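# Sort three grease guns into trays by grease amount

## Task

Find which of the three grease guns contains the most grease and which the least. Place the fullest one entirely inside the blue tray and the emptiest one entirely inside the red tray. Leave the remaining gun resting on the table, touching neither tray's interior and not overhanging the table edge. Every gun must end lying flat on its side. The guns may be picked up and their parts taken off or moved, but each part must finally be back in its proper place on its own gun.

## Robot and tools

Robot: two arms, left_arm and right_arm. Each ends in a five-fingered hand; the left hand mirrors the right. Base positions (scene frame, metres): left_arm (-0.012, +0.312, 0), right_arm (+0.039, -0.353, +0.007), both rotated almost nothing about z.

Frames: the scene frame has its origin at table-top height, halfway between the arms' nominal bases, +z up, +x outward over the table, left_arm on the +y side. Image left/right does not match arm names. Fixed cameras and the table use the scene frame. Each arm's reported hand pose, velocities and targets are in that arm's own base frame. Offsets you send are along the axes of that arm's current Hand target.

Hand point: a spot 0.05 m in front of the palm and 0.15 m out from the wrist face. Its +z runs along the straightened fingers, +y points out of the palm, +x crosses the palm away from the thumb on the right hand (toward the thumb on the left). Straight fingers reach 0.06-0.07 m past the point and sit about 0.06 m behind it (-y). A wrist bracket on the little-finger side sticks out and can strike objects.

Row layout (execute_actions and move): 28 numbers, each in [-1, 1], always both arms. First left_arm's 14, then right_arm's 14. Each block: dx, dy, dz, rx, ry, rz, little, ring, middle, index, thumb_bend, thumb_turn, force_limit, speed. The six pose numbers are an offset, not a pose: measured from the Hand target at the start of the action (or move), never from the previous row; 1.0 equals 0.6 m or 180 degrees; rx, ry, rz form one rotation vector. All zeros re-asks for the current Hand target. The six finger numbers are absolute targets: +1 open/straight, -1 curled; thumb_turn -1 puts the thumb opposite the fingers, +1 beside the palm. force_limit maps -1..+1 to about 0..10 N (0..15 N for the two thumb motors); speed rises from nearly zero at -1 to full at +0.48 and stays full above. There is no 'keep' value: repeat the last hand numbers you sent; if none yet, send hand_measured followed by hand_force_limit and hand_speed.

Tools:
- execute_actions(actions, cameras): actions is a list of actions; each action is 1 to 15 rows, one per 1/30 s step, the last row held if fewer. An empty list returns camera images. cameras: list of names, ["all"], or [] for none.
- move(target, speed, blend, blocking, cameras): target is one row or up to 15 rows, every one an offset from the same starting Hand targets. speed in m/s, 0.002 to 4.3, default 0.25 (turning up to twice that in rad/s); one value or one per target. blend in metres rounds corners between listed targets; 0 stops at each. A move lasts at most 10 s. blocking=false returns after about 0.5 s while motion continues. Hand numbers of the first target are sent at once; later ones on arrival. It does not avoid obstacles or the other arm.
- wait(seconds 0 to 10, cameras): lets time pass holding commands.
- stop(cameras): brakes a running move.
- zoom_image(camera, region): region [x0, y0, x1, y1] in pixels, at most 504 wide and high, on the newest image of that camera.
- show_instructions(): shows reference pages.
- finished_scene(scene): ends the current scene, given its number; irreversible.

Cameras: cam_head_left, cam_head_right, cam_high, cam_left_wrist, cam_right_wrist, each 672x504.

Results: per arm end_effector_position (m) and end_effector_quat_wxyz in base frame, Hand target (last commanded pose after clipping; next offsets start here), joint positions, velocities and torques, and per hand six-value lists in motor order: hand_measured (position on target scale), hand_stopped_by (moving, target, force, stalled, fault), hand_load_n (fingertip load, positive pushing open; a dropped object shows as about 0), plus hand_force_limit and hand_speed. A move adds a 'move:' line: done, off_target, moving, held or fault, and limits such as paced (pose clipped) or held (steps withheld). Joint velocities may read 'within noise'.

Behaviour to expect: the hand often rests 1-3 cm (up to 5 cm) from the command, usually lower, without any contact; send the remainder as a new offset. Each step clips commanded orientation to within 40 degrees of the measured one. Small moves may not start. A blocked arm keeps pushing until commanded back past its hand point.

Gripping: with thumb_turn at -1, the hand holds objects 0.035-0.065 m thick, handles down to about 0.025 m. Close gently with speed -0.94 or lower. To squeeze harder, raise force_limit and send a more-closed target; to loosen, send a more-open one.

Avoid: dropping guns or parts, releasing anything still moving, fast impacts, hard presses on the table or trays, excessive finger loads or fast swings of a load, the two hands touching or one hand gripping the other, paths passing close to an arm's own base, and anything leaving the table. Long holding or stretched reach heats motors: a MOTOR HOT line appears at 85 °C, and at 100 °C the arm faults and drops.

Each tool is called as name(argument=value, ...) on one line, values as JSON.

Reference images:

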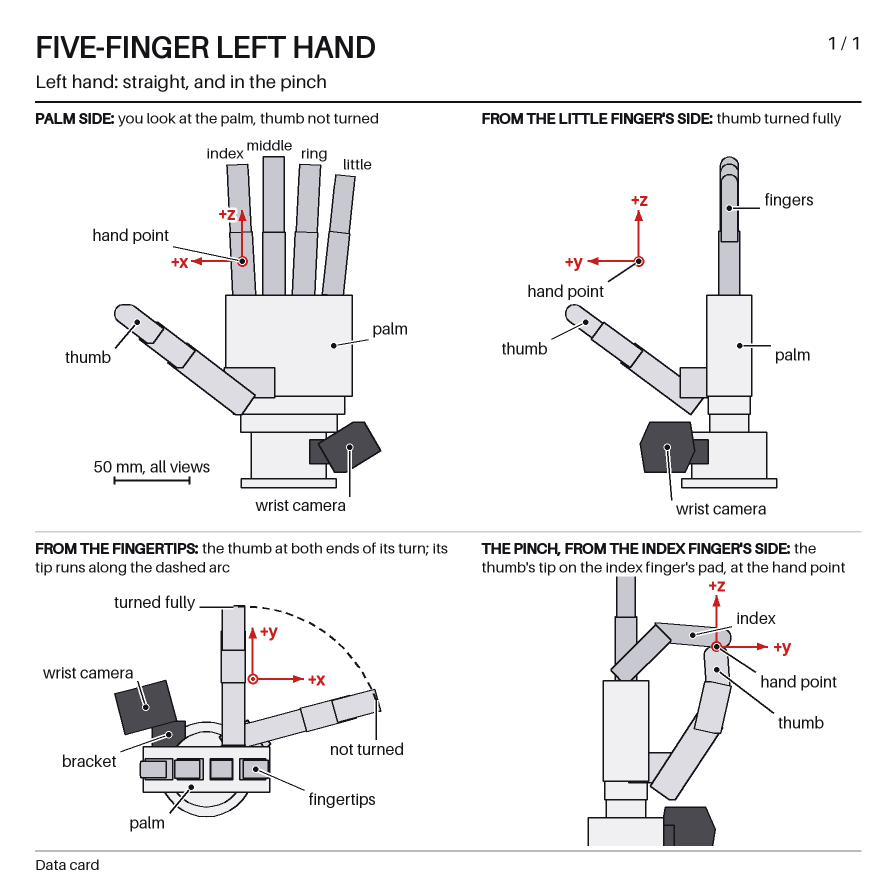

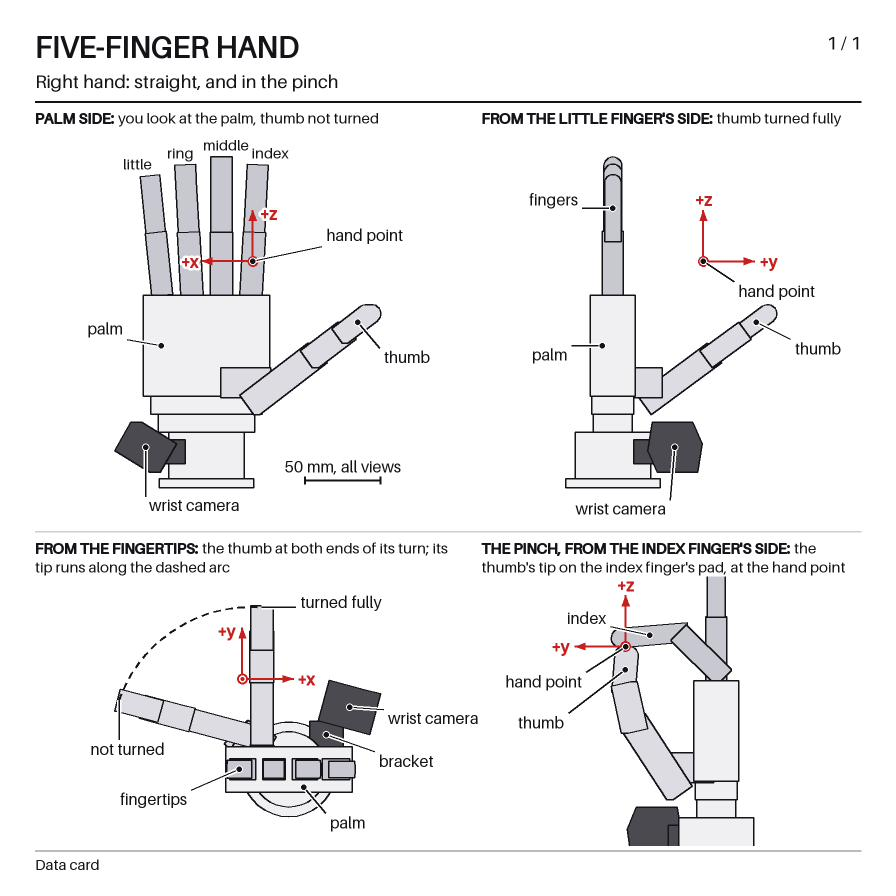

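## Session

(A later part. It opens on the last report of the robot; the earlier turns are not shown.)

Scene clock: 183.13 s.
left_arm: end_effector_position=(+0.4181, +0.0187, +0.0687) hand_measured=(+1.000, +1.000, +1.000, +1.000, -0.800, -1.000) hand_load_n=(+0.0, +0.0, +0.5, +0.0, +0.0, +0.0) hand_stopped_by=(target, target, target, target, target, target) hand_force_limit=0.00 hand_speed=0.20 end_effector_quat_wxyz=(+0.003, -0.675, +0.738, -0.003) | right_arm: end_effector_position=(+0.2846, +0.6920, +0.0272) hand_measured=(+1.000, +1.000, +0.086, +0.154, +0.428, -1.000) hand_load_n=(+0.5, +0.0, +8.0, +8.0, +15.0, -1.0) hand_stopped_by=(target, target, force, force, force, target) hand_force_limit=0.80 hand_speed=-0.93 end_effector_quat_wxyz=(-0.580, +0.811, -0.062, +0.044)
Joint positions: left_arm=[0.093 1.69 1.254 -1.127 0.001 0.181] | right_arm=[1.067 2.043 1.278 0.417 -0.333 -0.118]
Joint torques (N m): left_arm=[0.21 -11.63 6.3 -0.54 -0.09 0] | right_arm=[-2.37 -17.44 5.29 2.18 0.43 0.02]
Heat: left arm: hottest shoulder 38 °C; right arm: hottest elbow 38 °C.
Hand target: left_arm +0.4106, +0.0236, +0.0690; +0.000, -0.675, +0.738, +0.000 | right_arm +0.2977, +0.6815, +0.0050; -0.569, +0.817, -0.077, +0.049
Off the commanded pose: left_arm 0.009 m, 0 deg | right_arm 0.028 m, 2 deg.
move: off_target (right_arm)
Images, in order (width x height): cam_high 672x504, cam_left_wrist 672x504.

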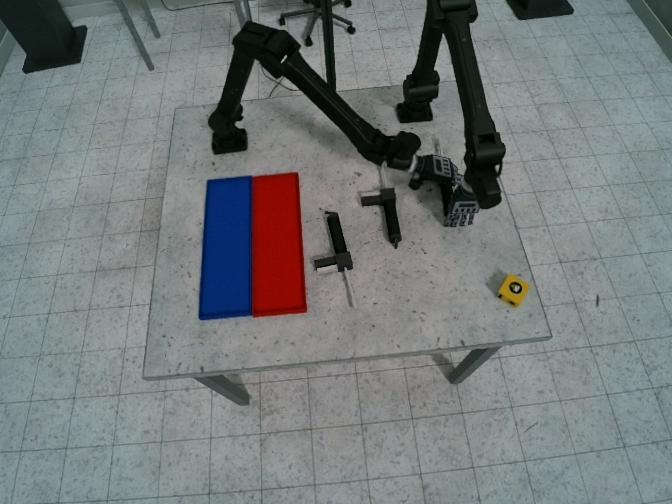

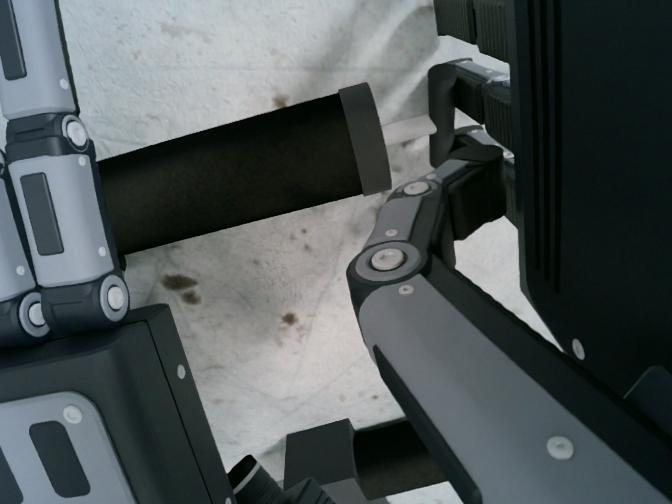

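move(target=[-0.0016, 0.03, 0, 0, 0, 0, 1, 1, 1, 1, -0.8, -1, 0, 0.2, 0, 0, 0, 0, 0, 0, 1, 1, -0.5, -0.5, -0.4, -1, 0.8, -0.93], speed=0.05, cameras=["cam_left_wrist"])

zoom_image(camera="cam_left_wrist", region=[330, 40, 530, 220])

Scene clock: 184.20 s.
left_arm: end_effector_position=(+0.4088, +0.0204, +0.0688) hand_measured=(+1.000, +1.000, +1.000, +1.000, -0.800, -1.000) hand_load_n=(+0.0, +0.0, +1.0, +0.0, +0.0, +0.0) hand_stopped_by=(target, target, target, target, target, target) hand_force_limit=0.00 hand_speed=0.20 end_effector_quat_wxyz=(+0.012, -0.674, +0.738, -0.011) | right_arm: end_effector_position=(+0.2840, +0.6921, +0.0273) hand_measured=(+1.000, +1.000, +0.086, +0.154, +0.428, -1.000) hand_load_n=(+0.0, +0.0, +9.0, +7.0, +15.0, -2.0) hand_stopped_by=(target, target, force, force, force, target) hand_force_limit=0.80 hand_speed=-0.93 end_effector_quat_wxyz=(-0.581, +0.811, -0.061, +0.043)
Joint positions: left_arm=[0.099 1.651 1.209 -1.096 0.003 0.189] | right_arm=[1.067 2.043 1.278 0.417 -0.336 -0.118]
Joint torques (N m): left_arm=[0.5 -11.46 5.63 -1.17 -0.19 0.02] | right_arm=[-2.37 -17.44 5.27 2.19 0.56 0.01]
Heat: left arm: hottest shoulder 38 °C; right arm: hottest elbow 38 °C.
Hand target: left_arm +0.3929, +0.0261, +0.0690; +0.000, -0.675, +0.738, +0.000 | right_arm +0.2977, +0.6815, +0.0050; -0.569, +0.817, -0.077, +0.049
Off the commanded pose: left_arm 0.017 m, 2 deg | right_arm 0.028 m, 2 deg.
move: off_target (left_arm, right_arm)
Images, in order (width x height): cam_left_wrist 672x504.

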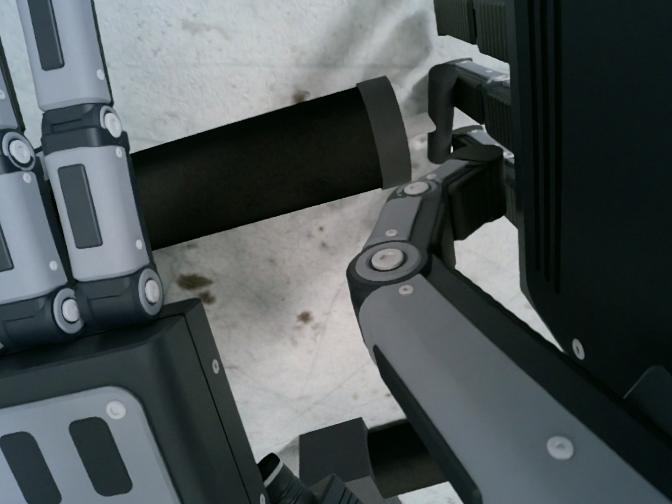

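Scaled by 2.520.

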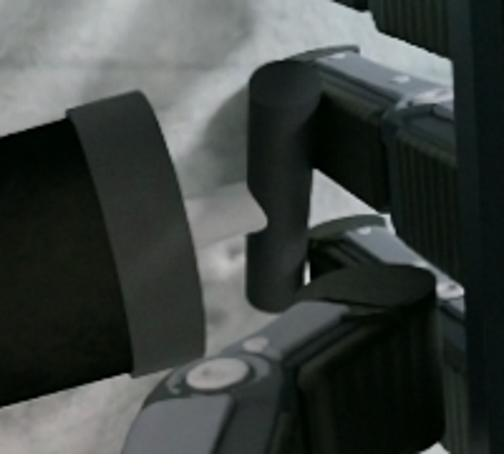

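move(target=[[0.0, -0.09, 0, 0, 0, 0, 1, 1, 1, 1, -0.8, -1, 0, 0.2, 0, 0, 0, 0, 0, 0, 0.3, 0.3, 0.3, 0.3, 0.5, -1, 0.8, -0.5],[0.0, -0.09, -0.2, 0, 0, 0, 1, 1, 1, 1, 1, -1, 0, 0.2, 0, -0.235, -0.0855, 0, 0, 0, 1, 1, 0.3, 0.3, 0.5, -1, 0, -0.5],[0.0, 0.15, -0.25, 0, 0, 0, 1, 1, 1, 1, 1, -1, 0, 0.2, 0, -0.235, -0.0855, 0, 0, 0, 1, 1, 0.3, 0.3, 0.5, -1, 0, -0.5]], speed=0.2, cameras=["cam_high"])

zoom_image(camera="cam_high", region=[360, 130, 480, 250])

zoom_image(camera="cam_high", region=[415, 180, 475, 240])

Scene clock: 189.57 s.
left_arm: end_effector_position=(+0.3189, +0.0334, +0.2160) hand_measured=(+1.000, +1.000, +1.000, +1.000, +1.000, -1.000) hand_load_n=(+0.0, +0.0, +0.0, +0.0, +0.0, +0.0) hand_stopped_by=(target, target, target, target, target, target) hand_force_limit=0.00 hand_speed=0.20 end_effector_quat_wxyz=(-0.014, +0.678, -0.735, +0.009) | right_arm: end_effector_position=(+0.2701, +0.6788, +0.1479) hand_measured=(+1.000, +1.000, +0.300, +0.300, +0.500, -1.000) hand_load_n=(+0.0, +0.0, +0.0, +0.0, +0.0, +0.0) hand_stopped_by=(target, target, target, target, target, target) hand_force_limit=0.00 hand_speed=-0.50 end_effector_quat_wxyz=(-0.567, +0.821, -0.061, +0.032)
Joint positions: left_arm=[0.155 1.327 1.253 -1.465 -0.001 0.236] | right_arm=[1.073 1.821 1.33 0.105 -0.341 -0.118]
Joint torques (N m): left_arm=[-0.38 -8.18 7.31 -1.62 -0.02 0.07] | right_arm=[-3.08 -16.67 9.95 1.26 0.69 0]
Heat: left arm: hottest elbow 38 °C; right arm: hottest elbow 38 °C.
Hand target: left_arm +0.3032, +0.0341, +0.2189; +0.000, +0.675, -0.738, +0.000 | right_arm +0.2989, +0.6821, +0.1552; -0.570, +0.817, -0.077, +0.049
Off the commanded pose: left_arm 0.016 m, 2 deg | right_arm 0.030 m, 3 deg.
move: off_target (left_arm, right_arm); target 2's new numbers were sent with left_arm's hand 0.022 m and 2 deg from that target
Images, in order (width x height): cam_high 672x504.

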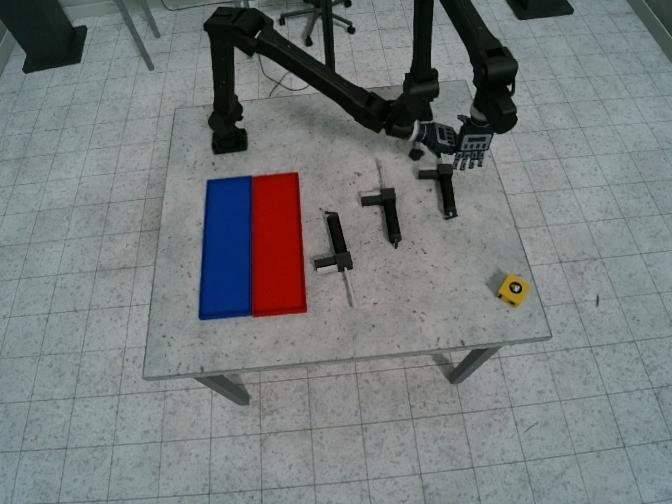

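Scaled by 4.200.

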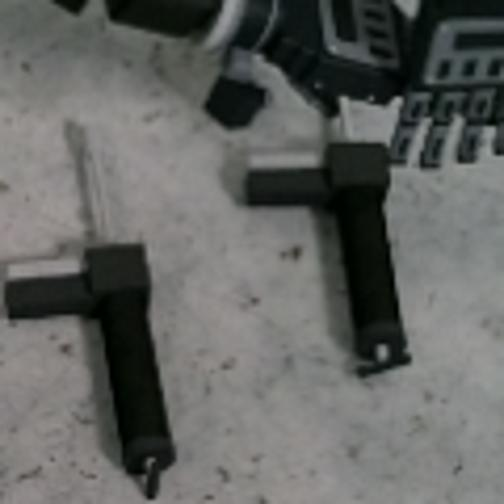

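Scaled by 8.400.

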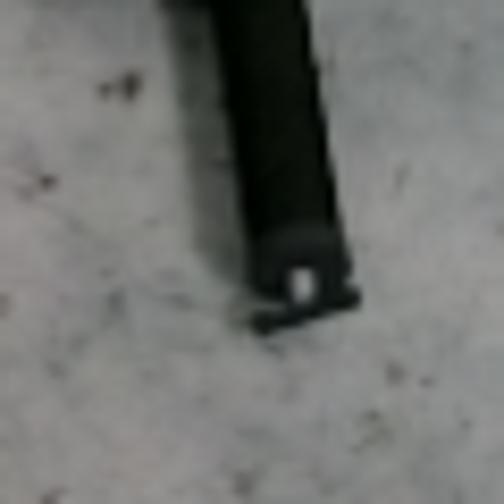

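move(target=[[0, 0, 0, 0, 0, 0, 1, 1, 1, 1, 1, -1, 0, 0.2, 0.1452, 0.106, -0.2652, -0.0003, -0.0376, -0.0139, 1, 1, 0.3, 0.3, 0.5, -1, 0, -0.5]], speed=0.2, cameras=["cam_right_wrist"])

Scene clock: 191.70 s.
left_arm: end_effector_position=(+0.3086, +0.0318, +0.2168) hand_measured=(+1.000, +1.000, +1.000, +1.000, +1.000, -1.000) hand_load_n=(+0.0, +0.0, +0.0, +0.0, +0.0, +0.0) hand_stopped_by=(target, target, target, target, target, target) hand_force_limit=0.00 hand_speed=0.20 end_effector_quat_wxyz=(-0.001, +0.676, -0.737, +0.001) | right_arm: end_effector_position=(+0.3592, +0.5016, +0.1569) hand_measured=(+1.000, +1.000, +0.300, +0.300, +0.500, -1.000) hand_load_n=(+0.0, +0.0, +0.0, +0.0, +0.0, +0.0) hand_stopped_by=(target, target, target, target, target, target) hand_force_limit=0.00 hand_speed=-0.50 end_effector_quat_wxyz=(-0.578, +0.815, -0.026, +0.018)
Joint positions: left_arm=[0.155 1.321 1.245 -1.492 0.001 0.241] | right_arm=[0.726 1.629 1.097 0.073 -0.726 -0.316]
Joint torques (N m): left_arm=[-0.15 -7.71 8.05 -0.53 -0.11 0.01] | right_arm=[-0.56 -14.8 5.97 0.99 -0.26 -0.11]
Heat: left arm: hottest elbow 38 °C; right arm: hottest elbow 38 °C.
Hand target: left_arm +0.3033, +0.0341, +0.2190; +0.000, +0.675, -0.738, +0.000 | right_arm +0.3534, +0.4978, +0.1499; -0.572, +0.820, -0.026, +0.013
Off the commanded pose: left_arm 0.006 m, 0 deg | right_arm 0.010 m, 1 deg.
move: done
Images, in order (width x height): cam_right_wrist 672x504.

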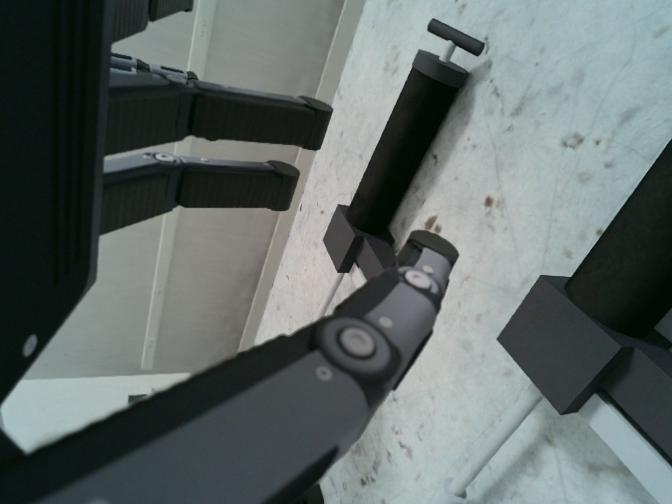

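move(target=[0, 0, 0, 0, 0, 0, 1, 1, 1, 1, 1, -1, 0, 0.2, -0.0087, 0.134, 0.0454, 0, 0, 0, 1, 1, 0.3, 0.3, 0.5, -1, 0, -0.5], speed=0.15, cameras=["cam_right_wrist"])

Scene clock: 193.10 s.
left_arm: end_effector_position=(+0.3086, +0.0318, +0.2168) hand_measured=(+1.000, +1.000, +1.000, +1.000, +1.000, -1.000) hand_load_n=(+0.0, +0.0, +0.0, +0.0, -0.5, -0.5) hand_stopped_by=(target, target, target, target, target, target) hand_force_limit=0.00 hand_speed=0.20 end_effector_quat_wxyz=(-0.001, +0.676, -0.737, +0.001) | right_arm: end_effector_position=(+0.3504, +0.4938, +0.0736) hand_measured=(+1.000, +1.000, +0.300, +0.300, +0.500, -1.000) hand_load_n=(+0.0, +0.0, +0.0, +0.0, +0.0, +0.0) hand_stopped_by=(target, target, target, target, target, target) hand_force_limit=0.00 hand_speed=-0.50 end_effector_quat_wxyz=(-0.572, +0.819, -0.029, +0.013)
Joint positions: left_arm=[0.155 1.321 1.245 -1.492 0.001 0.241] | right_arm=[0.727 1.743 0.989 0.275 -0.726 -0.319]
Joint torques (N m): left_arm=[-0.26 -7.88 7.94 -0.61 -0.08 0.01] | right_arm=[-0.09 -13.68 5.53 2.3 -0.09 -0.07]
Heat: left arm: hottest elbow 38 °C; right arm: hottest elbow 38 °C.
Hand target: left_arm +0.3033, +0.0341, +0.2190; +0.000, +0.675, -0.738, +0.000 | right_arm +0.3473, +0.4958, +0.0651; -0.572, +0.820, -0.026, +0.013
Off the commanded pose: left_arm 0.006 m, 0 deg | right_arm 0.009 m, 0 deg.
move: done
Images, in order (width x height): cam_right_wrist 672x504.

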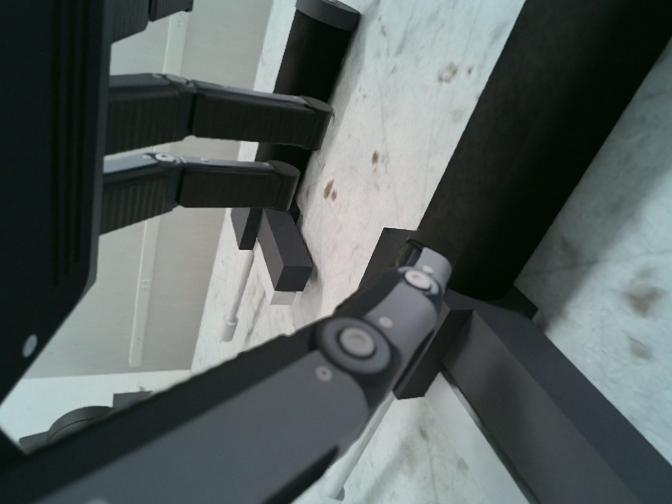

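move(target=[[0, 0, 0, 0, 0, 0, 1, 1, 1, 1, 1, -1, 0, 0.2, -0.0048, 0.043, 0.018, 0, 0, 0, 1, 1, 0.3, 0.3, 0.5, -1, 0, -0.5],[0, 0, 0, 0, 0, 0, 1, 1, 1, 1, 1, -1, 0, 0.2, -0.0048, 0.081, 0.032, 0, 0, 0, 1, 1, 0.3, 0.3, 0.5, -1, 0, -0.5]], speed=0.1, cameras=["cam_right_wrist"])

Scene clock: 195.10 s.
left_arm: end_effector_position=(+0.3086, +0.0318, +0.2168) hand_measured=(+1.000, +1.000, +1.000, +1.000, +1.000, -1.000) hand_load_n=(+0.0, +0.0, -0.5, +0.0, +0.0, -0.5) hand_stopped_by=(target, target, target, target, target, target) hand_force_limit=0.00 hand_speed=0.20 end_effector_quat_wxyz=(-0.001, +0.676, -0.737, +0.001) | right_arm: end_effector_position=(+0.3489, +0.4960, +0.0230) hand_measured=(+1.000, +1.000, +0.300, +0.300, +0.500, -1.000) hand_load_n=(+0.0, +0.0, -0.5, +0.0, +0.0, +0.0) hand_stopped_by=(target, target, target, target, target, target) hand_force_limit=0.00 hand_speed=-0.50 end_effector_quat_wxyz=(-0.574, +0.819, -0.027, +0.016)
Joint positions: left_arm=[0.155 1.321 1.245 -1.492 0.001 0.241] | right_arm=[0.732 1.848 0.959 0.417 -0.721 -0.319]
Joint torques (N m): left_arm=[-0.03 -7.65 7.97 -0.59 -0.11 0.01] | right_arm=[-0.15 -13.98 4.82 2.26 -0.08 -0.03]
Heat: left arm: hottest elbow 38 °C; right arm: hottest elbow 38 °C.
Hand target: left_arm +0.3033, +0.0341, +0.2190; +0.000, +0.675, -0.738, +0.000 | right_arm +0.3441, +0.4973, +0.0129; -0.572, +0.820, -0.026, +0.013
Off the commanded pose: left_arm 0.006 m, 0 deg | right_arm 0.011 m, 0 deg.
move: off_target (right_arm)
Images, in order (width x height): cam_right_wrist 672x504.

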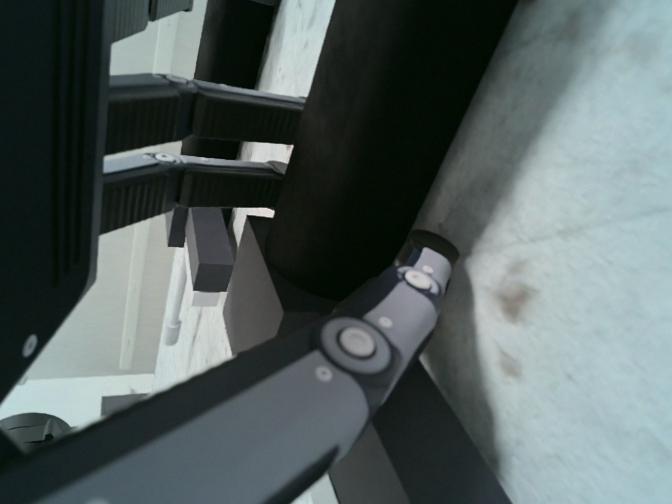

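move(target=[[0, 0, 0, 0, 0, 0, 1, 1, 1, 1, 1, -1, 0, 0.2, -0.016, 0, 0, 0, 0, 0, 1, 1, 0.3, 0.3, 0.5, -1, 0, -0.5]], speed=0.1, cameras=["cam_right_wrist"])

Scene clock: 196.03 s.
left_arm: end_effector_position=(+0.3086, +0.0318, +0.2168) hand_measured=(+1.000, +1.000, +1.000, +1.000, +1.000, -1.000) hand_load_n=(+0.0, +0.0, +0.0, +0.0, +0.0, +0.0) hand_stopped_by=(target, target, target, target, target, target) hand_force_limit=0.00 hand_speed=0.20 end_effector_quat_wxyz=(-0.001, +0.676, -0.737, +0.001) | right_arm: end_effector_position=(+0.3406, +0.4973, +0.0184) hand_measured=(+1.000, +1.000, +0.300, +0.300, +0.500, -1.000) hand_load_n=(+0.0, -0.5, +0.0, +0.0, +0.0, +0.0) hand_stopped_by=(target, target, target, target, target, target) hand_force_limit=0.00 hand_speed=-0.50 end_effector_quat_wxyz=(-0.572, +0.820, -0.025, +0.016)
Joint positions: left_arm=[0.155 1.321 1.245 -1.492 0.001 0.241] | right_arm=[0.747 1.848 0.944 0.432 -0.708 -0.319]
Joint torques (N m): left_arm=[-0.56 -7.65 7.97 -0.51 -0.09 0.03] | right_arm=[-0.09 -15.03 4.31 2.28 -0.07 0.07]
Heat: left arm: hottest shoulder 37 °C; right arm: hottest elbow 38 °C.
Hand target: left_arm +0.3033, +0.0341, +0.2190; +0.000, +0.675, -0.738, +0.000 | right_arm +0.3344, +0.4978, +0.0129; -0.571, +0.820, -0.026, +0.013
Off the commanded pose: left_arm 0.006 m, 0 deg | right_arm 0.008 m, 0 deg.
move: done
Images, in order (width x height): cam_right_wrist 672x504.

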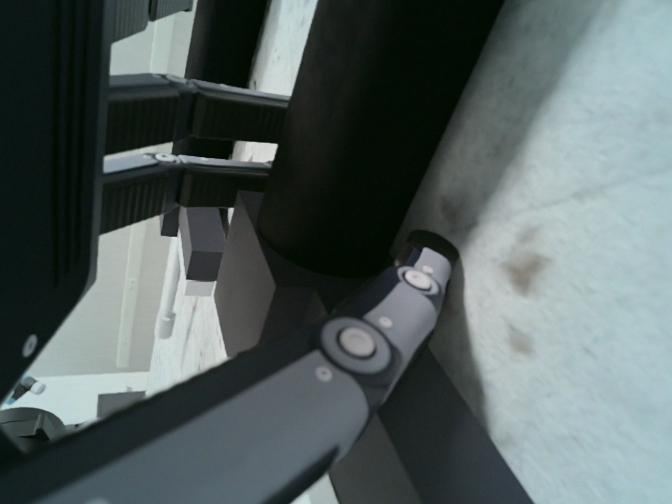

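move(target=[[0, 0, 0, 0, 0, 0, 1, 1, 1, 1, 1, -1, 0, 0.2, 0, 0, 0, 0, 0, 0, 1, 1, -0.4, -0.4, -0.3, -1, 0.2, -0.9],[0, 0, 0, 0, 0, 0, 1, 1, 1, 1, 1, -1, 0, 0.2, 0, 0, 0, 0, 0, 0, 1, 1, -0.5, -0.5, -0.4, -1, 0.9, -0.93],[0, 0, 0, 0, 0, 0, 1, 1, 1, 1, 1, -1, 0, 0.2, 0, -0.06, -0.022, 0, 0, 0, 1, 1, -0.5, -0.5, -0.4, -1, 0.9, -0.93]], speed=0.06, cameras=["cam_right_wrist", "cam_high"])

zoom_image(camera="cam_high", region=[340, 150, 440, 250])

Scene clock: 199.63 s.
left_arm: end_effector_position=(+0.3086, +0.0318, +0.2168) hand_measured=(+1.000, +1.000, +1.000, +1.000, +1.000, -1.000) hand_load_n=(+0.0, +0.0, +0.0, +0.0, +0.0, +0.0) hand_stopped_by=(target, target, target, target, target, target) hand_force_limit=0.00 hand_speed=0.20 end_effector_quat_wxyz=(-0.001, +0.676, -0.737, +0.001) | right_arm: end_effector_position=(+0.3345, +0.4903, +0.0225) hand_measured=(+1.000, +1.000, +0.060, +0.112, +0.424, -1.000) hand_load_n=(+0.0, +0.0, +5.5, +8.5, +16.0, -0.5) hand_stopped_by=(target, target, force, force, force, target) hand_force_limit=0.90 hand_speed=-0.93 end_effector_quat_wxyz=(-0.555, +0.831, -0.037, +0.004)
Joint positions: left_arm=[0.155 1.321 1.245 -1.492 0.001 0.241] | right_arm=[0.747 1.816 0.944 0.347 -0.7 -0.32]
Joint torques (N m): left_arm=[-0.38 -7.71 7.98 -0.47 -0.1 0.01] | right_arm=[-0.21 -19.14 5.71 1.65 -0.46 0.07]
Heat: left arm: hottest shoulder 37 °C; right arm: hottest elbow 38 °C.
Hand target: left_arm +0.3033, +0.0341, +0.2190; +0.000, +0.675, -0.738, +0.000 | right_arm +0.3349, +0.4978, +0.0512; -0.572, +0.820, -0.026, +0.013
Off the commanded pose: left_arm 0.006 m, 0 deg | right_arm 0.030 m, 3 deg.
move: off_target (right_arm)
Images, in order (width x height): cam_high 672x504, cam_right_wrist 672x504.

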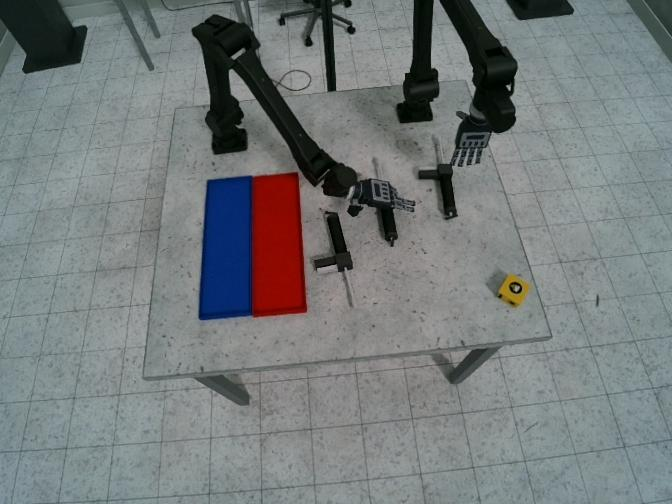

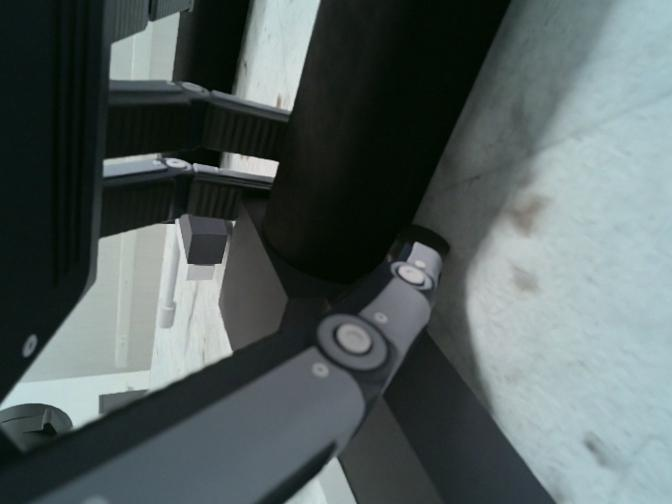

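Scaled by 5.040.

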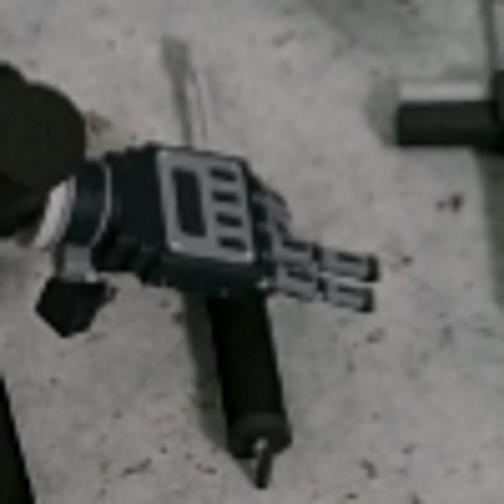

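zoom_image(camera="cam_high", region=[190, 165, 320, 265])

zoom_image(camera="cam_high", region=[190, 225, 320, 325])

Scaled by 3.877.

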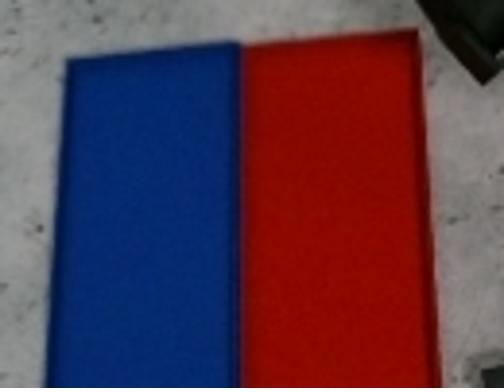

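Scaled by 3.877.

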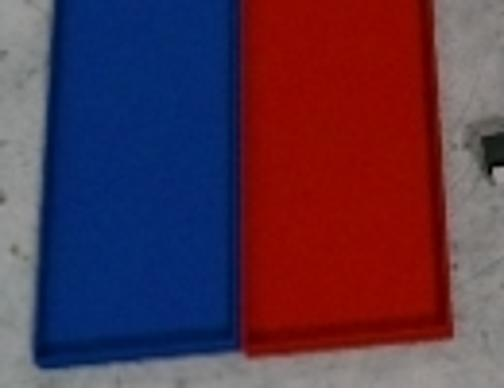

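zoom_image(camera="cam_high", region=[300, 200, 370, 310])

Scaled by 4.582.

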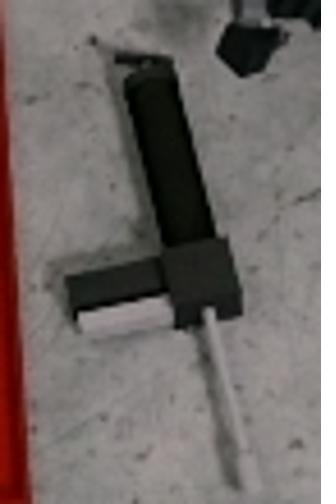

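move(target=[[0, 0, 0, 0, 0, 0, 1, 1, 1, 1, 1, -1, 0, 0.2, 0, 0, 0, 0, 0, 0, 1, 1, -0.56, -0.56, -0.46, -1, 1.0, -0.93],[0, 0, 0, 0, 0, 0, 1, 1, 1, 1, 1, -1, 0, 0.2, 0, -0.125, -0.0456, 0, 0, 0, 1, 1, -0.56, -0.56, -0.46, -1, 1.0, -0.93]], speed=0.08, cameras=["cam_right_wrist", "cam_high"])

zoom_image(camera="cam_high", region=[340, 130, 440, 230])

Scene clock: 203.70 s.
left_arm: end_effector_position=(+0.3086, +0.0318, +0.2168) hand_measured=(+1.000, +1.000, +1.000, +1.000, +1.000, -1.000) hand_load_n=(+0.0, +0.0, +0.0, +0.0, +0.0, +0.5) hand_stopped_by=(target, target, target, target, target, target) hand_force_limit=0.00 hand_speed=0.20 end_effector_quat_wxyz=(-0.001, +0.676, -0.737, +0.001) | right_arm: end_effector_position=(+0.3158, +0.4728, +0.0765) hand_measured=(+1.000, +1.000, +0.042, +0.100, +0.424, -1.000) hand_load_n=(+0.0, +0.0, +10.5, +10.5, +21.5, +0.0) hand_stopped_by=(target, target, force, force, force, target) hand_force_limit=1.00 hand_speed=-0.93 end_effector_quat_wxyz=(-0.536, +0.842, -0.049, -0.013)
Joint positions: left_arm=[0.155 1.321 1.245 -1.492 0.001 0.241] | right_arm=[0.747 1.655 0.941 0.127 -0.699 -0.321]
Joint torques (N m): left_arm=[-0.21 -7.47 7.88 -0.5 -0.11 0] | right_arm=[-0.26 -17.2 10.93 1.74 -0.56 0.08]
Heat: left arm: hottest shoulder 37 °C; right arm: hottest elbow 38 °C.
Hand target: left_arm +0.3033, +0.0341, +0.2190; +0.000, +0.675, -0.738, +0.000 | right_arm +0.3356, +0.4980, +0.1311; -0.571, +0.820, -0.026, +0.013
Off the commanded pose: left_arm 0.006 m, 0 deg | right_arm 0.063 m, 6 deg.
move: off_target (right_arm)
Images, in order (width x height): cam_high 672x504, cam_right_wrist 672x504.

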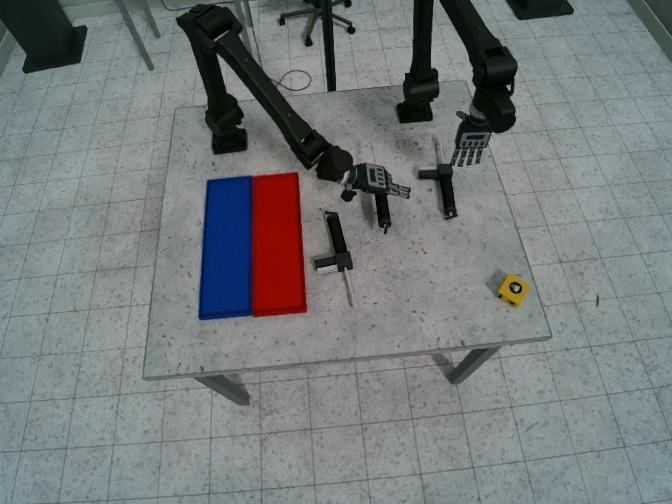

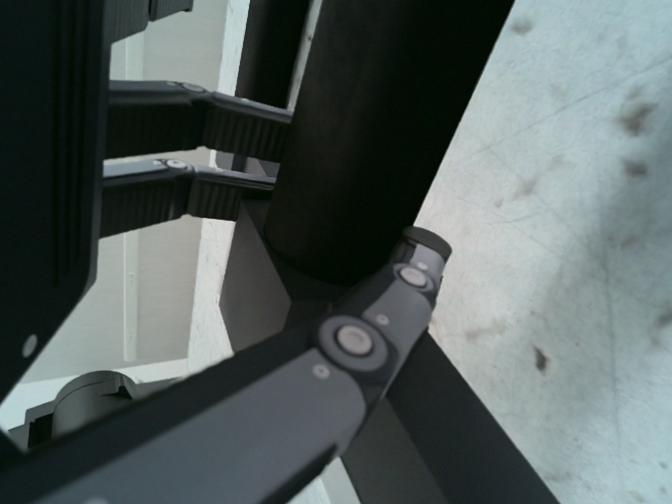

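Scaled by 5.040.

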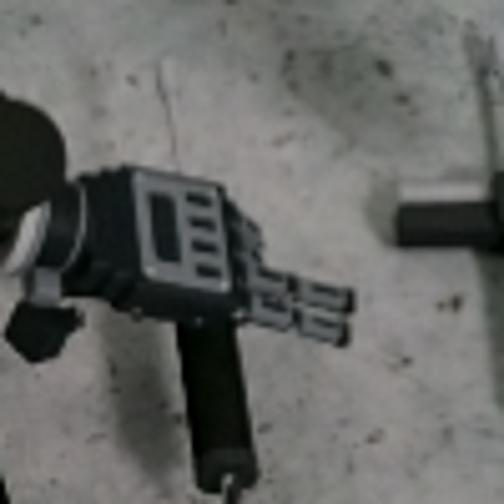

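move(target=[[0, 0, 0, 0, 0, 0, 1, 1, 1, 1, 1, -1, 0, 0.2, 0, -0.06, -0.022, 0, 0, 0, 1, 1, -0.56, -0.56, -0.46, -1, 1.0, -0.93]], speed=0.08, cameras=["cam_right_wrist"])

Scene clock: 205.20 s.
left_arm: end_effector_position=(+0.3086, +0.0318, +0.2168) hand_measured=(+1.000, +1.000, +1.000, +1.000, +1.000, -1.000) hand_load_n=(+0.0, +0.0, +0.0, +0.0, +0.0, +0.0) hand_stopped_by=(target, target, target, target, target, target) hand_force_limit=0.00 hand_speed=0.20 end_effector_quat_wxyz=(-0.001, +0.676, -0.737, +0.001) | right_arm: end_effector_position=(+0.3159, +0.4729, +0.1122) hand_measured=(+1.000, +1.000, +0.042, +0.100, +0.424, -1.000) hand_load_n=(+0.0, +0.0, +10.5, +10.0, +22.0, +0.5) hand_stopped_by=(target, target, force, force, force, target) hand_force_limit=1.00 hand_speed=-0.93 end_effector_quat_wxyz=(-0.536, +0.843, -0.050, -0.014)
Joint positions: left_arm=[0.155 1.321 1.245 -1.492 0.001 0.241] | right_arm=[0.747 1.593 0.981 0.022 -0.699 -0.321]
Joint torques (N m): left_arm=[-0.32 -7.94 7.88 -0.55 -0.08 0] | right_arm=[-0.32 -16.38 11.96 1.65 -0.59 0.08]
Heat: left arm: hottest shoulder 37 °C; right arm: hottest elbow 39 °C.
Hand target: left_arm +0.3033, +0.0341, +0.2190; +0.000, +0.675, -0.738, +0.000 | right_arm +0.3359, +0.4981, +0.1695; -0.572, +0.820, -0.026, +0.013
Off the commanded pose: left_arm 0.006 m, 0 deg | right_arm 0.066 m, 6 deg.
move: off_target (right_arm)
Images, in order (width x height): cam_right_wrist 672x504.

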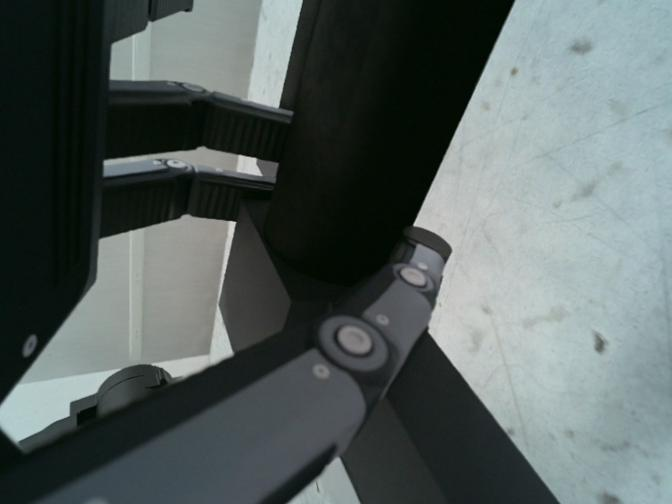

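move(target=[[0, 0, 0, 0, 0, 0, 1, 1, 1, 1, 1, -1, 0, 0.2, 0.203, 0.1752, -0.4795, 0, 0, 0, 1, 1, -0.56, -0.56, -0.46, -1, 1.0, -0.93]], speed=0.13, cameras=["cam_right_wrist", "cam_high"])

zoom_image(camera="cam_high", region=[220, 130, 360, 270])

Scene clock: 209.10 s.
left_arm: end_effector_position=(+0.3086, +0.0318, +0.2168) hand_measured=(+1.000, +1.000, +1.000, +1.000, +1.000, -1.000) hand_load_n=(+0.0, +0.0, +0.0, +0.0, +0.0, +0.0) hand_stopped_by=(target, target, target, target, target, target) hand_force_limit=0.00 hand_speed=0.20 end_effector_quat_wxyz=(-0.001, +0.676, -0.737, +0.001) | right_arm: end_effector_position=(+0.4166, +0.1802, +0.1380) hand_measured=(+1.000, +1.000, +0.042, +0.100, +0.424, -1.000) hand_load_n=(+0.0, +0.0, +10.0, +10.0, +22.0, +0.5) hand_stopped_by=(target, target, force, force, force, target) hand_force_limit=1.00 hand_speed=-0.93 end_effector_quat_wxyz=(-0.559, +0.828, -0.046, -0.010)
Joint positions: left_arm=[0.155 1.321 1.245 -1.492 0.001 0.241] | right_arm=[0.047 1.572 1.103 -0.895 -1.179 -1.274]
Joint torques (N m): left_arm=[-0.15 -7.94 7.97 -0.61 -0.1 0] | right_arm=[-0.62 -12.98 11.19 -0.1 -1.78 0.02]
Heat: left arm: hottest elbow 37 °C; right arm: hottest elbow 39 °C.
Hand target: left_arm +0.3033, +0.0341, +0.2190; +0.000, +0.675, -0.738, +0.000 | right_arm +0.4399, +0.1854, +0.1695; -0.572, +0.820, -0.026, +0.013
Off the commanded pose: left_arm 0.006 m, 0 deg | right_arm 0.040 m, 4 deg.
move: off_target (right_arm)
Images, in order (width x height): cam_high 672x504, cam_right_wrist 672x504.

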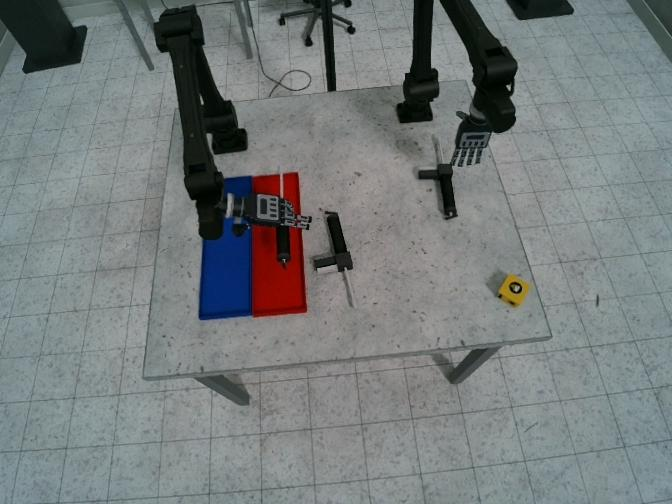

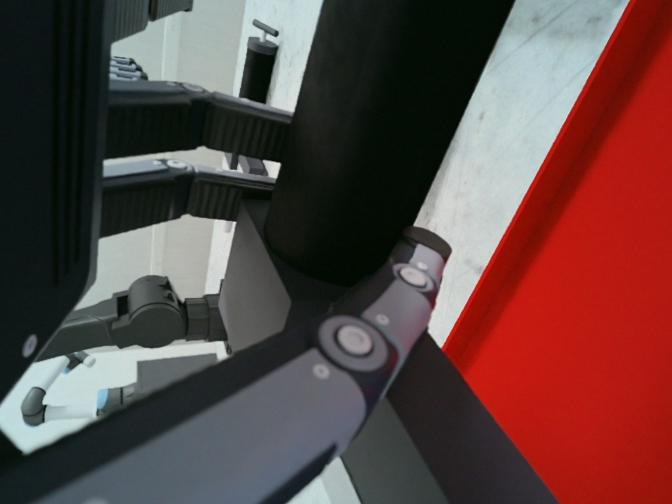

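Scaled by 3.600.

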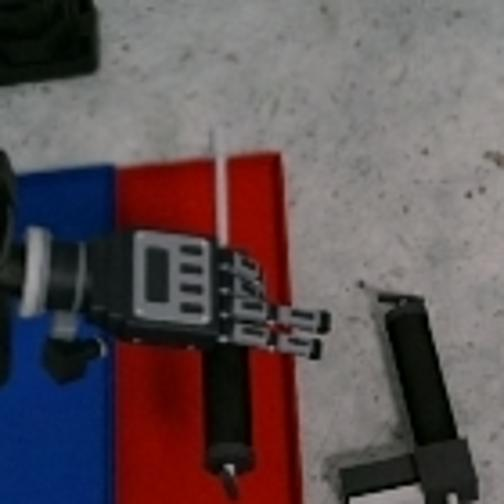

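move(target=[[0, 0, 0, 0, 0, 0, 1, 1, 1, 1, 1, -1, 0, 0.2, 0.0016, 0.0983, 0.0221, 0, 0, 0, 1, 1, -0.56, -0.56, -0.46, -1, 1.0, -0.93]], speed=0.08)

Scene clock: 210.63 s.
left_arm: end_effector_position=(+0.3086, +0.0318, +0.2168) hand_measured=(+1.000, +1.000, +1.000, +1.000, +1.000, -1.000) hand_load_n=(+0.0, +0.0, +0.0, +0.0, +0.0, -0.5) hand_stopped_by=(target, target, target, target, target, target) hand_force_limit=0.00 hand_speed=0.20 end_effector_quat_wxyz=(-0.001, +0.676, -0.737, +0.001) | right_arm: end_effector_position=(+0.4357, +0.1774, +0.1000) hand_measured=(+1.000, +1.000, +0.042, +0.100, +0.424, -1.000) hand_load_n=(+0.0, +0.0, +10.0, +10.0, +22.0, +0.5) hand_stopped_by=(target, target, force, force, force, target) hand_force_limit=1.00 hand_speed=-0.93 end_effector_quat_wxyz=(-0.561, +0.827, -0.031, +0.002)
Joint positions: left_arm=[0.155 1.321 1.245 -1.492 0.001 0.241] | right_arm=[0.039 1.661 1.103 -0.814 -1.183 -1.323]
Joint torques (N m): left_arm=[-0.32 -7.71 8.02 -0.54 -0.06 0.02] | right_arm=[-1.32 -14.51 6.04 0.9 -1.78 0.02]
Heat: left arm: hottest elbow 37 °C; right arm: hottest elbow 39 °C.
Hand target: left_arm +0.3033, +0.0341, +0.2190; +0.000, +0.675, -0.738, +0.000 | right_arm +0.4400, +0.1773, +0.1096; -0.571, +0.820, -0.026, +0.013
Off the commanded pose: left_arm 0.006 m, 0 deg | right_arm 0.010 m, 2 deg.
move: done

move(target=[[0, 0, 0, 0, 0, 0, 1, 1, 1, 1, 1, -1, 0, 0.2, -0.0202, 0.09, 0.019, 0, 0, 0, 1, 1, -0.56, -0.56, -0.46, -1, 1.0, -0.93]], speed=0.08, cameras=["cam_high"])

zoom_image(camera="cam_high", region=[220, 150, 340, 270])

Scene clock: 212.13 s.
left_arm: end_effector_position=(+0.3086, +0.0318, +0.2168) hand_measured=(+1.000, +1.000, +1.000, +1.000, +1.000, -1.000) hand_load_n=(+0.0, +0.0, +0.5, +0.0, +0.0, +0.0) hand_stopped_by=(target, target, target, target, target, target) hand_force_limit=0.00 hand_speed=0.20 end_effector_quat_wxyz=(-0.001, +0.676, -0.737, +0.001) | right_arm: end_effector_position=(+0.4211, +0.1702, +0.0455) hand_measured=(+1.000, +1.000, +0.042, +0.100, +0.424, -1.000) hand_load_n=(+0.0, +0.0, +10.0, +10.0, +22.0, +0.5) hand_stopped_by=(target, target, force, force, force, target) hand_force_limit=1.00 hand_speed=-0.93 end_effector_quat_wxyz=(-0.561, +0.827, -0.030, +0.002)
Joint positions: left_arm=[0.155 1.321 1.245 -1.492 0.001 0.241] | right_arm=[0.024 1.723 1.013 -0.701 -1.186 -1.365]
Joint torques (N m): left_arm=[-0.32 -7.53 8.02 -0.58 -0.09 0.01] | right_arm=[-1.32 -14.45 5.6 0.87 -1.79 0.02]
Heat: left arm: hottest elbow 37 °C; right arm: hottest elbow 39 °C.
Hand target: left_arm +0.3033, +0.0341, +0.2190; +0.000, +0.675, -0.738, +0.000 | right_arm +0.4269, +0.1701, +0.0552; -0.572, +0.820, -0.026, +0.013
Off the commanded pose: left_arm 0.006 m, 0 deg | right_arm 0.011 m, 2 deg.
move: off_target (right_arm)
Images, in order (width x height): cam_high 672x504.

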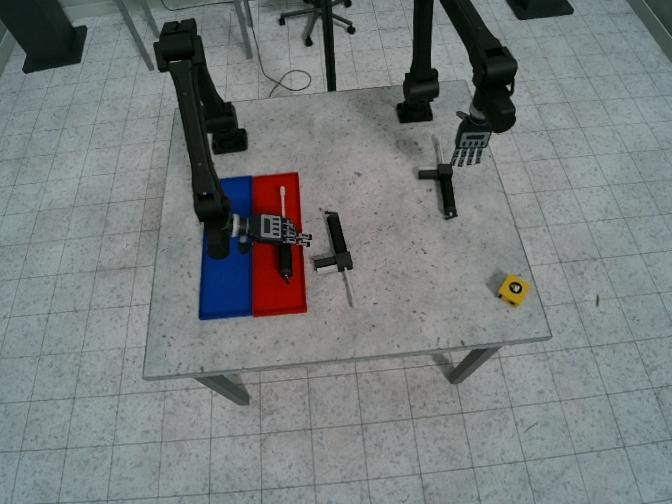

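Scaled by 4.200.

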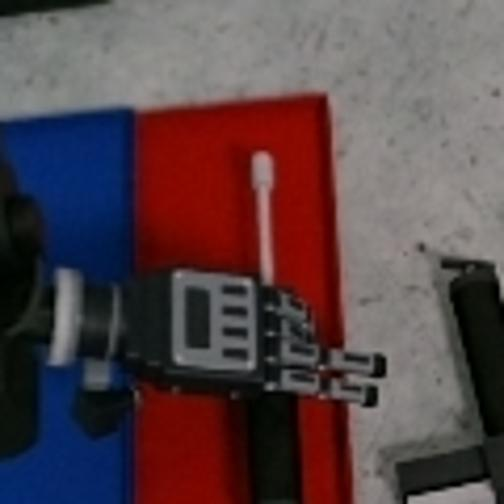

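move(target=[[0, 0, 0, 0, 0, 0, 1, 1, 1, 1, 1, -1, 0, 0.2, -0.008, 0.033, 0.012, 0, 0, 0, 1, 1, -0.56, -0.56, -0.46, -1, 1.0, -0.93]], speed=0.06)

Scene clock: 213.37 s.
left_arm: end_effector_position=(+0.3086, +0.0318, +0.2168) hand_measured=(+1.000, +1.000, +1.000, +1.000, +1.000, -1.000) hand_load_n=(+0.0, +0.0, +0.0, +0.0, +0.0, +0.0) hand_stopped_by=(target, target, target, target, target, target) hand_force_limit=0.00 hand_speed=0.20 end_effector_quat_wxyz=(-0.001, +0.676, -0.737, +0.001) | right_arm: end_effector_position=(+0.4164, +0.1701, +0.0248) hand_measured=(+1.000, +1.000, +0.042, +0.100, +0.424, -1.000) hand_load_n=(+0.0, +0.0, +10.5, +10.5, +22.0, +0.5) hand_stopped_by=(target, target, force, force, force, target) hand_force_limit=1.00 hand_speed=-0.93 end_effector_quat_wxyz=(-0.561, +0.827, -0.029, +0.003)
Joint positions: left_arm=[0.155 1.321 1.245 -1.492 0.001 0.241] | right_arm=[0.024 1.752 0.981 -0.639 -1.187 -1.367]
Joint torques (N m): left_arm=[-0.44 -7.77 7.9 -0.61 -0.11 0.01] | right_arm=[-1.32 -14.45 5.29 0.83 -1.76 0.05]
Heat: left arm: hottest shoulder 36 °C; right arm: hottest elbow 39 °C.
Hand target: left_arm +0.3033, +0.0341, +0.2190; +0.000, +0.675, -0.738, +0.000 | right_arm +0.4221, +0.1703, +0.0341; -0.572, +0.820, -0.026, +0.013
Off the commanded pose: left_arm 0.006 m, 0 deg | right_arm 0.011 m, 2 deg.
move: off_target (right_arm)

move(target=[[0, 0, 0, 0, 0, 0, 1, 1, 1, 1, 1, -1, 0, 0.2, 0, 0.012, 0.0045, 0, 0, 0, 1, 1, -0.56, -0.56, -0.46, -1, 1.0, -0.93],[0, 0, 0, 0, 0, 0, 1, 1, 1, 1, 1, -1, 0, 0.2, 0, 0.012, 0.0045, 0, 0, 0, 0.3, 0.3, 0.3, 0.3, 0.5, -1, 0.8, -0.5],[0, 0, 0, 0, 0, 0, 1, 1, 1, 1, 1, -1, 0, 0.2, 0, -0.235, -0.0855, 0, 0, 0, 0.3, 0.3, 0.3, 0.3, 0.5, -1, 0.8, -0.5]], speed=[0.04, 0.1, 0.15], cameras=["cam_high", "cam_right_wrist"])

zoom_image(camera="cam_high", region=[220, 150, 360, 330])

Scene clock: 217.07 s.
left_arm: end_effector_position=(+0.3086, +0.0318, +0.2168) hand_measured=(+1.000, +1.000, +1.000, +1.000, +1.000, -1.000) hand_load_n=(+0.0, +0.0, +0.0, +0.0, +0.0, +0.0) hand_stopped_by=(target, target, target, target, target, target) hand_force_limit=0.00 hand_speed=0.20 end_effector_quat_wxyz=(-0.001, +0.676, -0.737, +0.001) | right_arm: end_effector_position=(+0.4084, +0.1723, +0.1717) hand_measured=(+0.300, +0.300, +0.300, +0.300, +0.500, -1.000) hand_load_n=(+0.0, +0.0, +0.0, +0.0, +0.0, +0.0) hand_stopped_by=(target, target, target, target, target, target) hand_force_limit=0.80 hand_speed=-0.50 end_effector_quat_wxyz=(-0.571, +0.820, -0.036, -0.001)
Joint positions: left_arm=[0.155 1.321 1.245 -1.492 0.001 0.241] | right_arm=[0.023 1.516 1.127 -1.009 -1.209 -1.341]
Joint torques (N m): left_arm=[-0.32 -7.59 7.91 -0.54 -0.09 0.05] | right_arm=[-1.08 -11.16 9.57 -0.16 -0.85 -0.11]
Heat: left arm: hottest shoulder 36 °C; right arm: hottest elbow 39 °C.
Hand target: left_arm +0.3033, +0.0341, +0.2190; +0.000, +0.675, -0.738, +0.000 | right_arm +0.4232, +0.1709, +0.1841; -0.572, +0.820, -0.026, +0.013
Off the commanded pose: left_arm 0.006 m, 0 deg | right_arm 0.019 m, 2 deg.
move: off_target (right_arm)
Images, in order (width x height): cam_high 672x504, cam_right_wrist 672x504.

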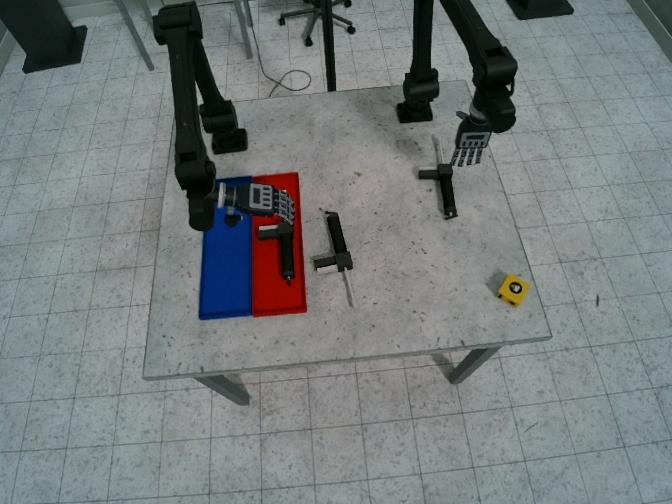

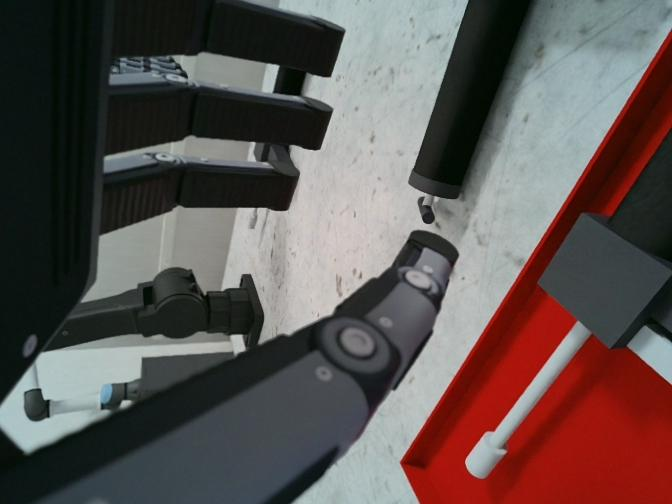

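Scaled by 2.800.

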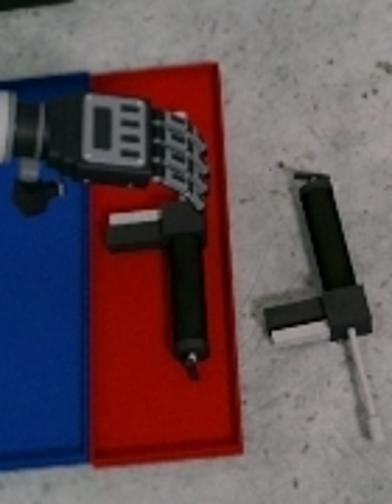

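zoom_image(camera="cam_high", region=[310, 220, 370, 280])

Scaled by 8.400.

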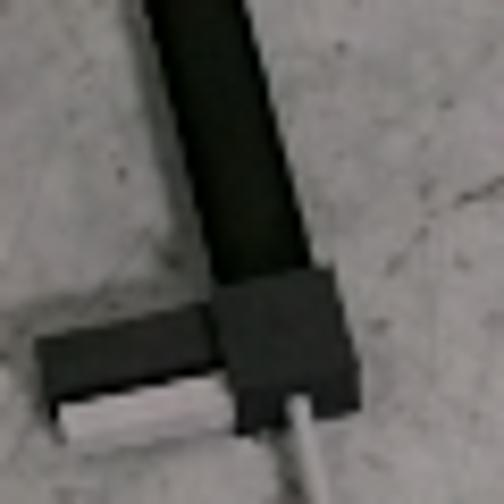

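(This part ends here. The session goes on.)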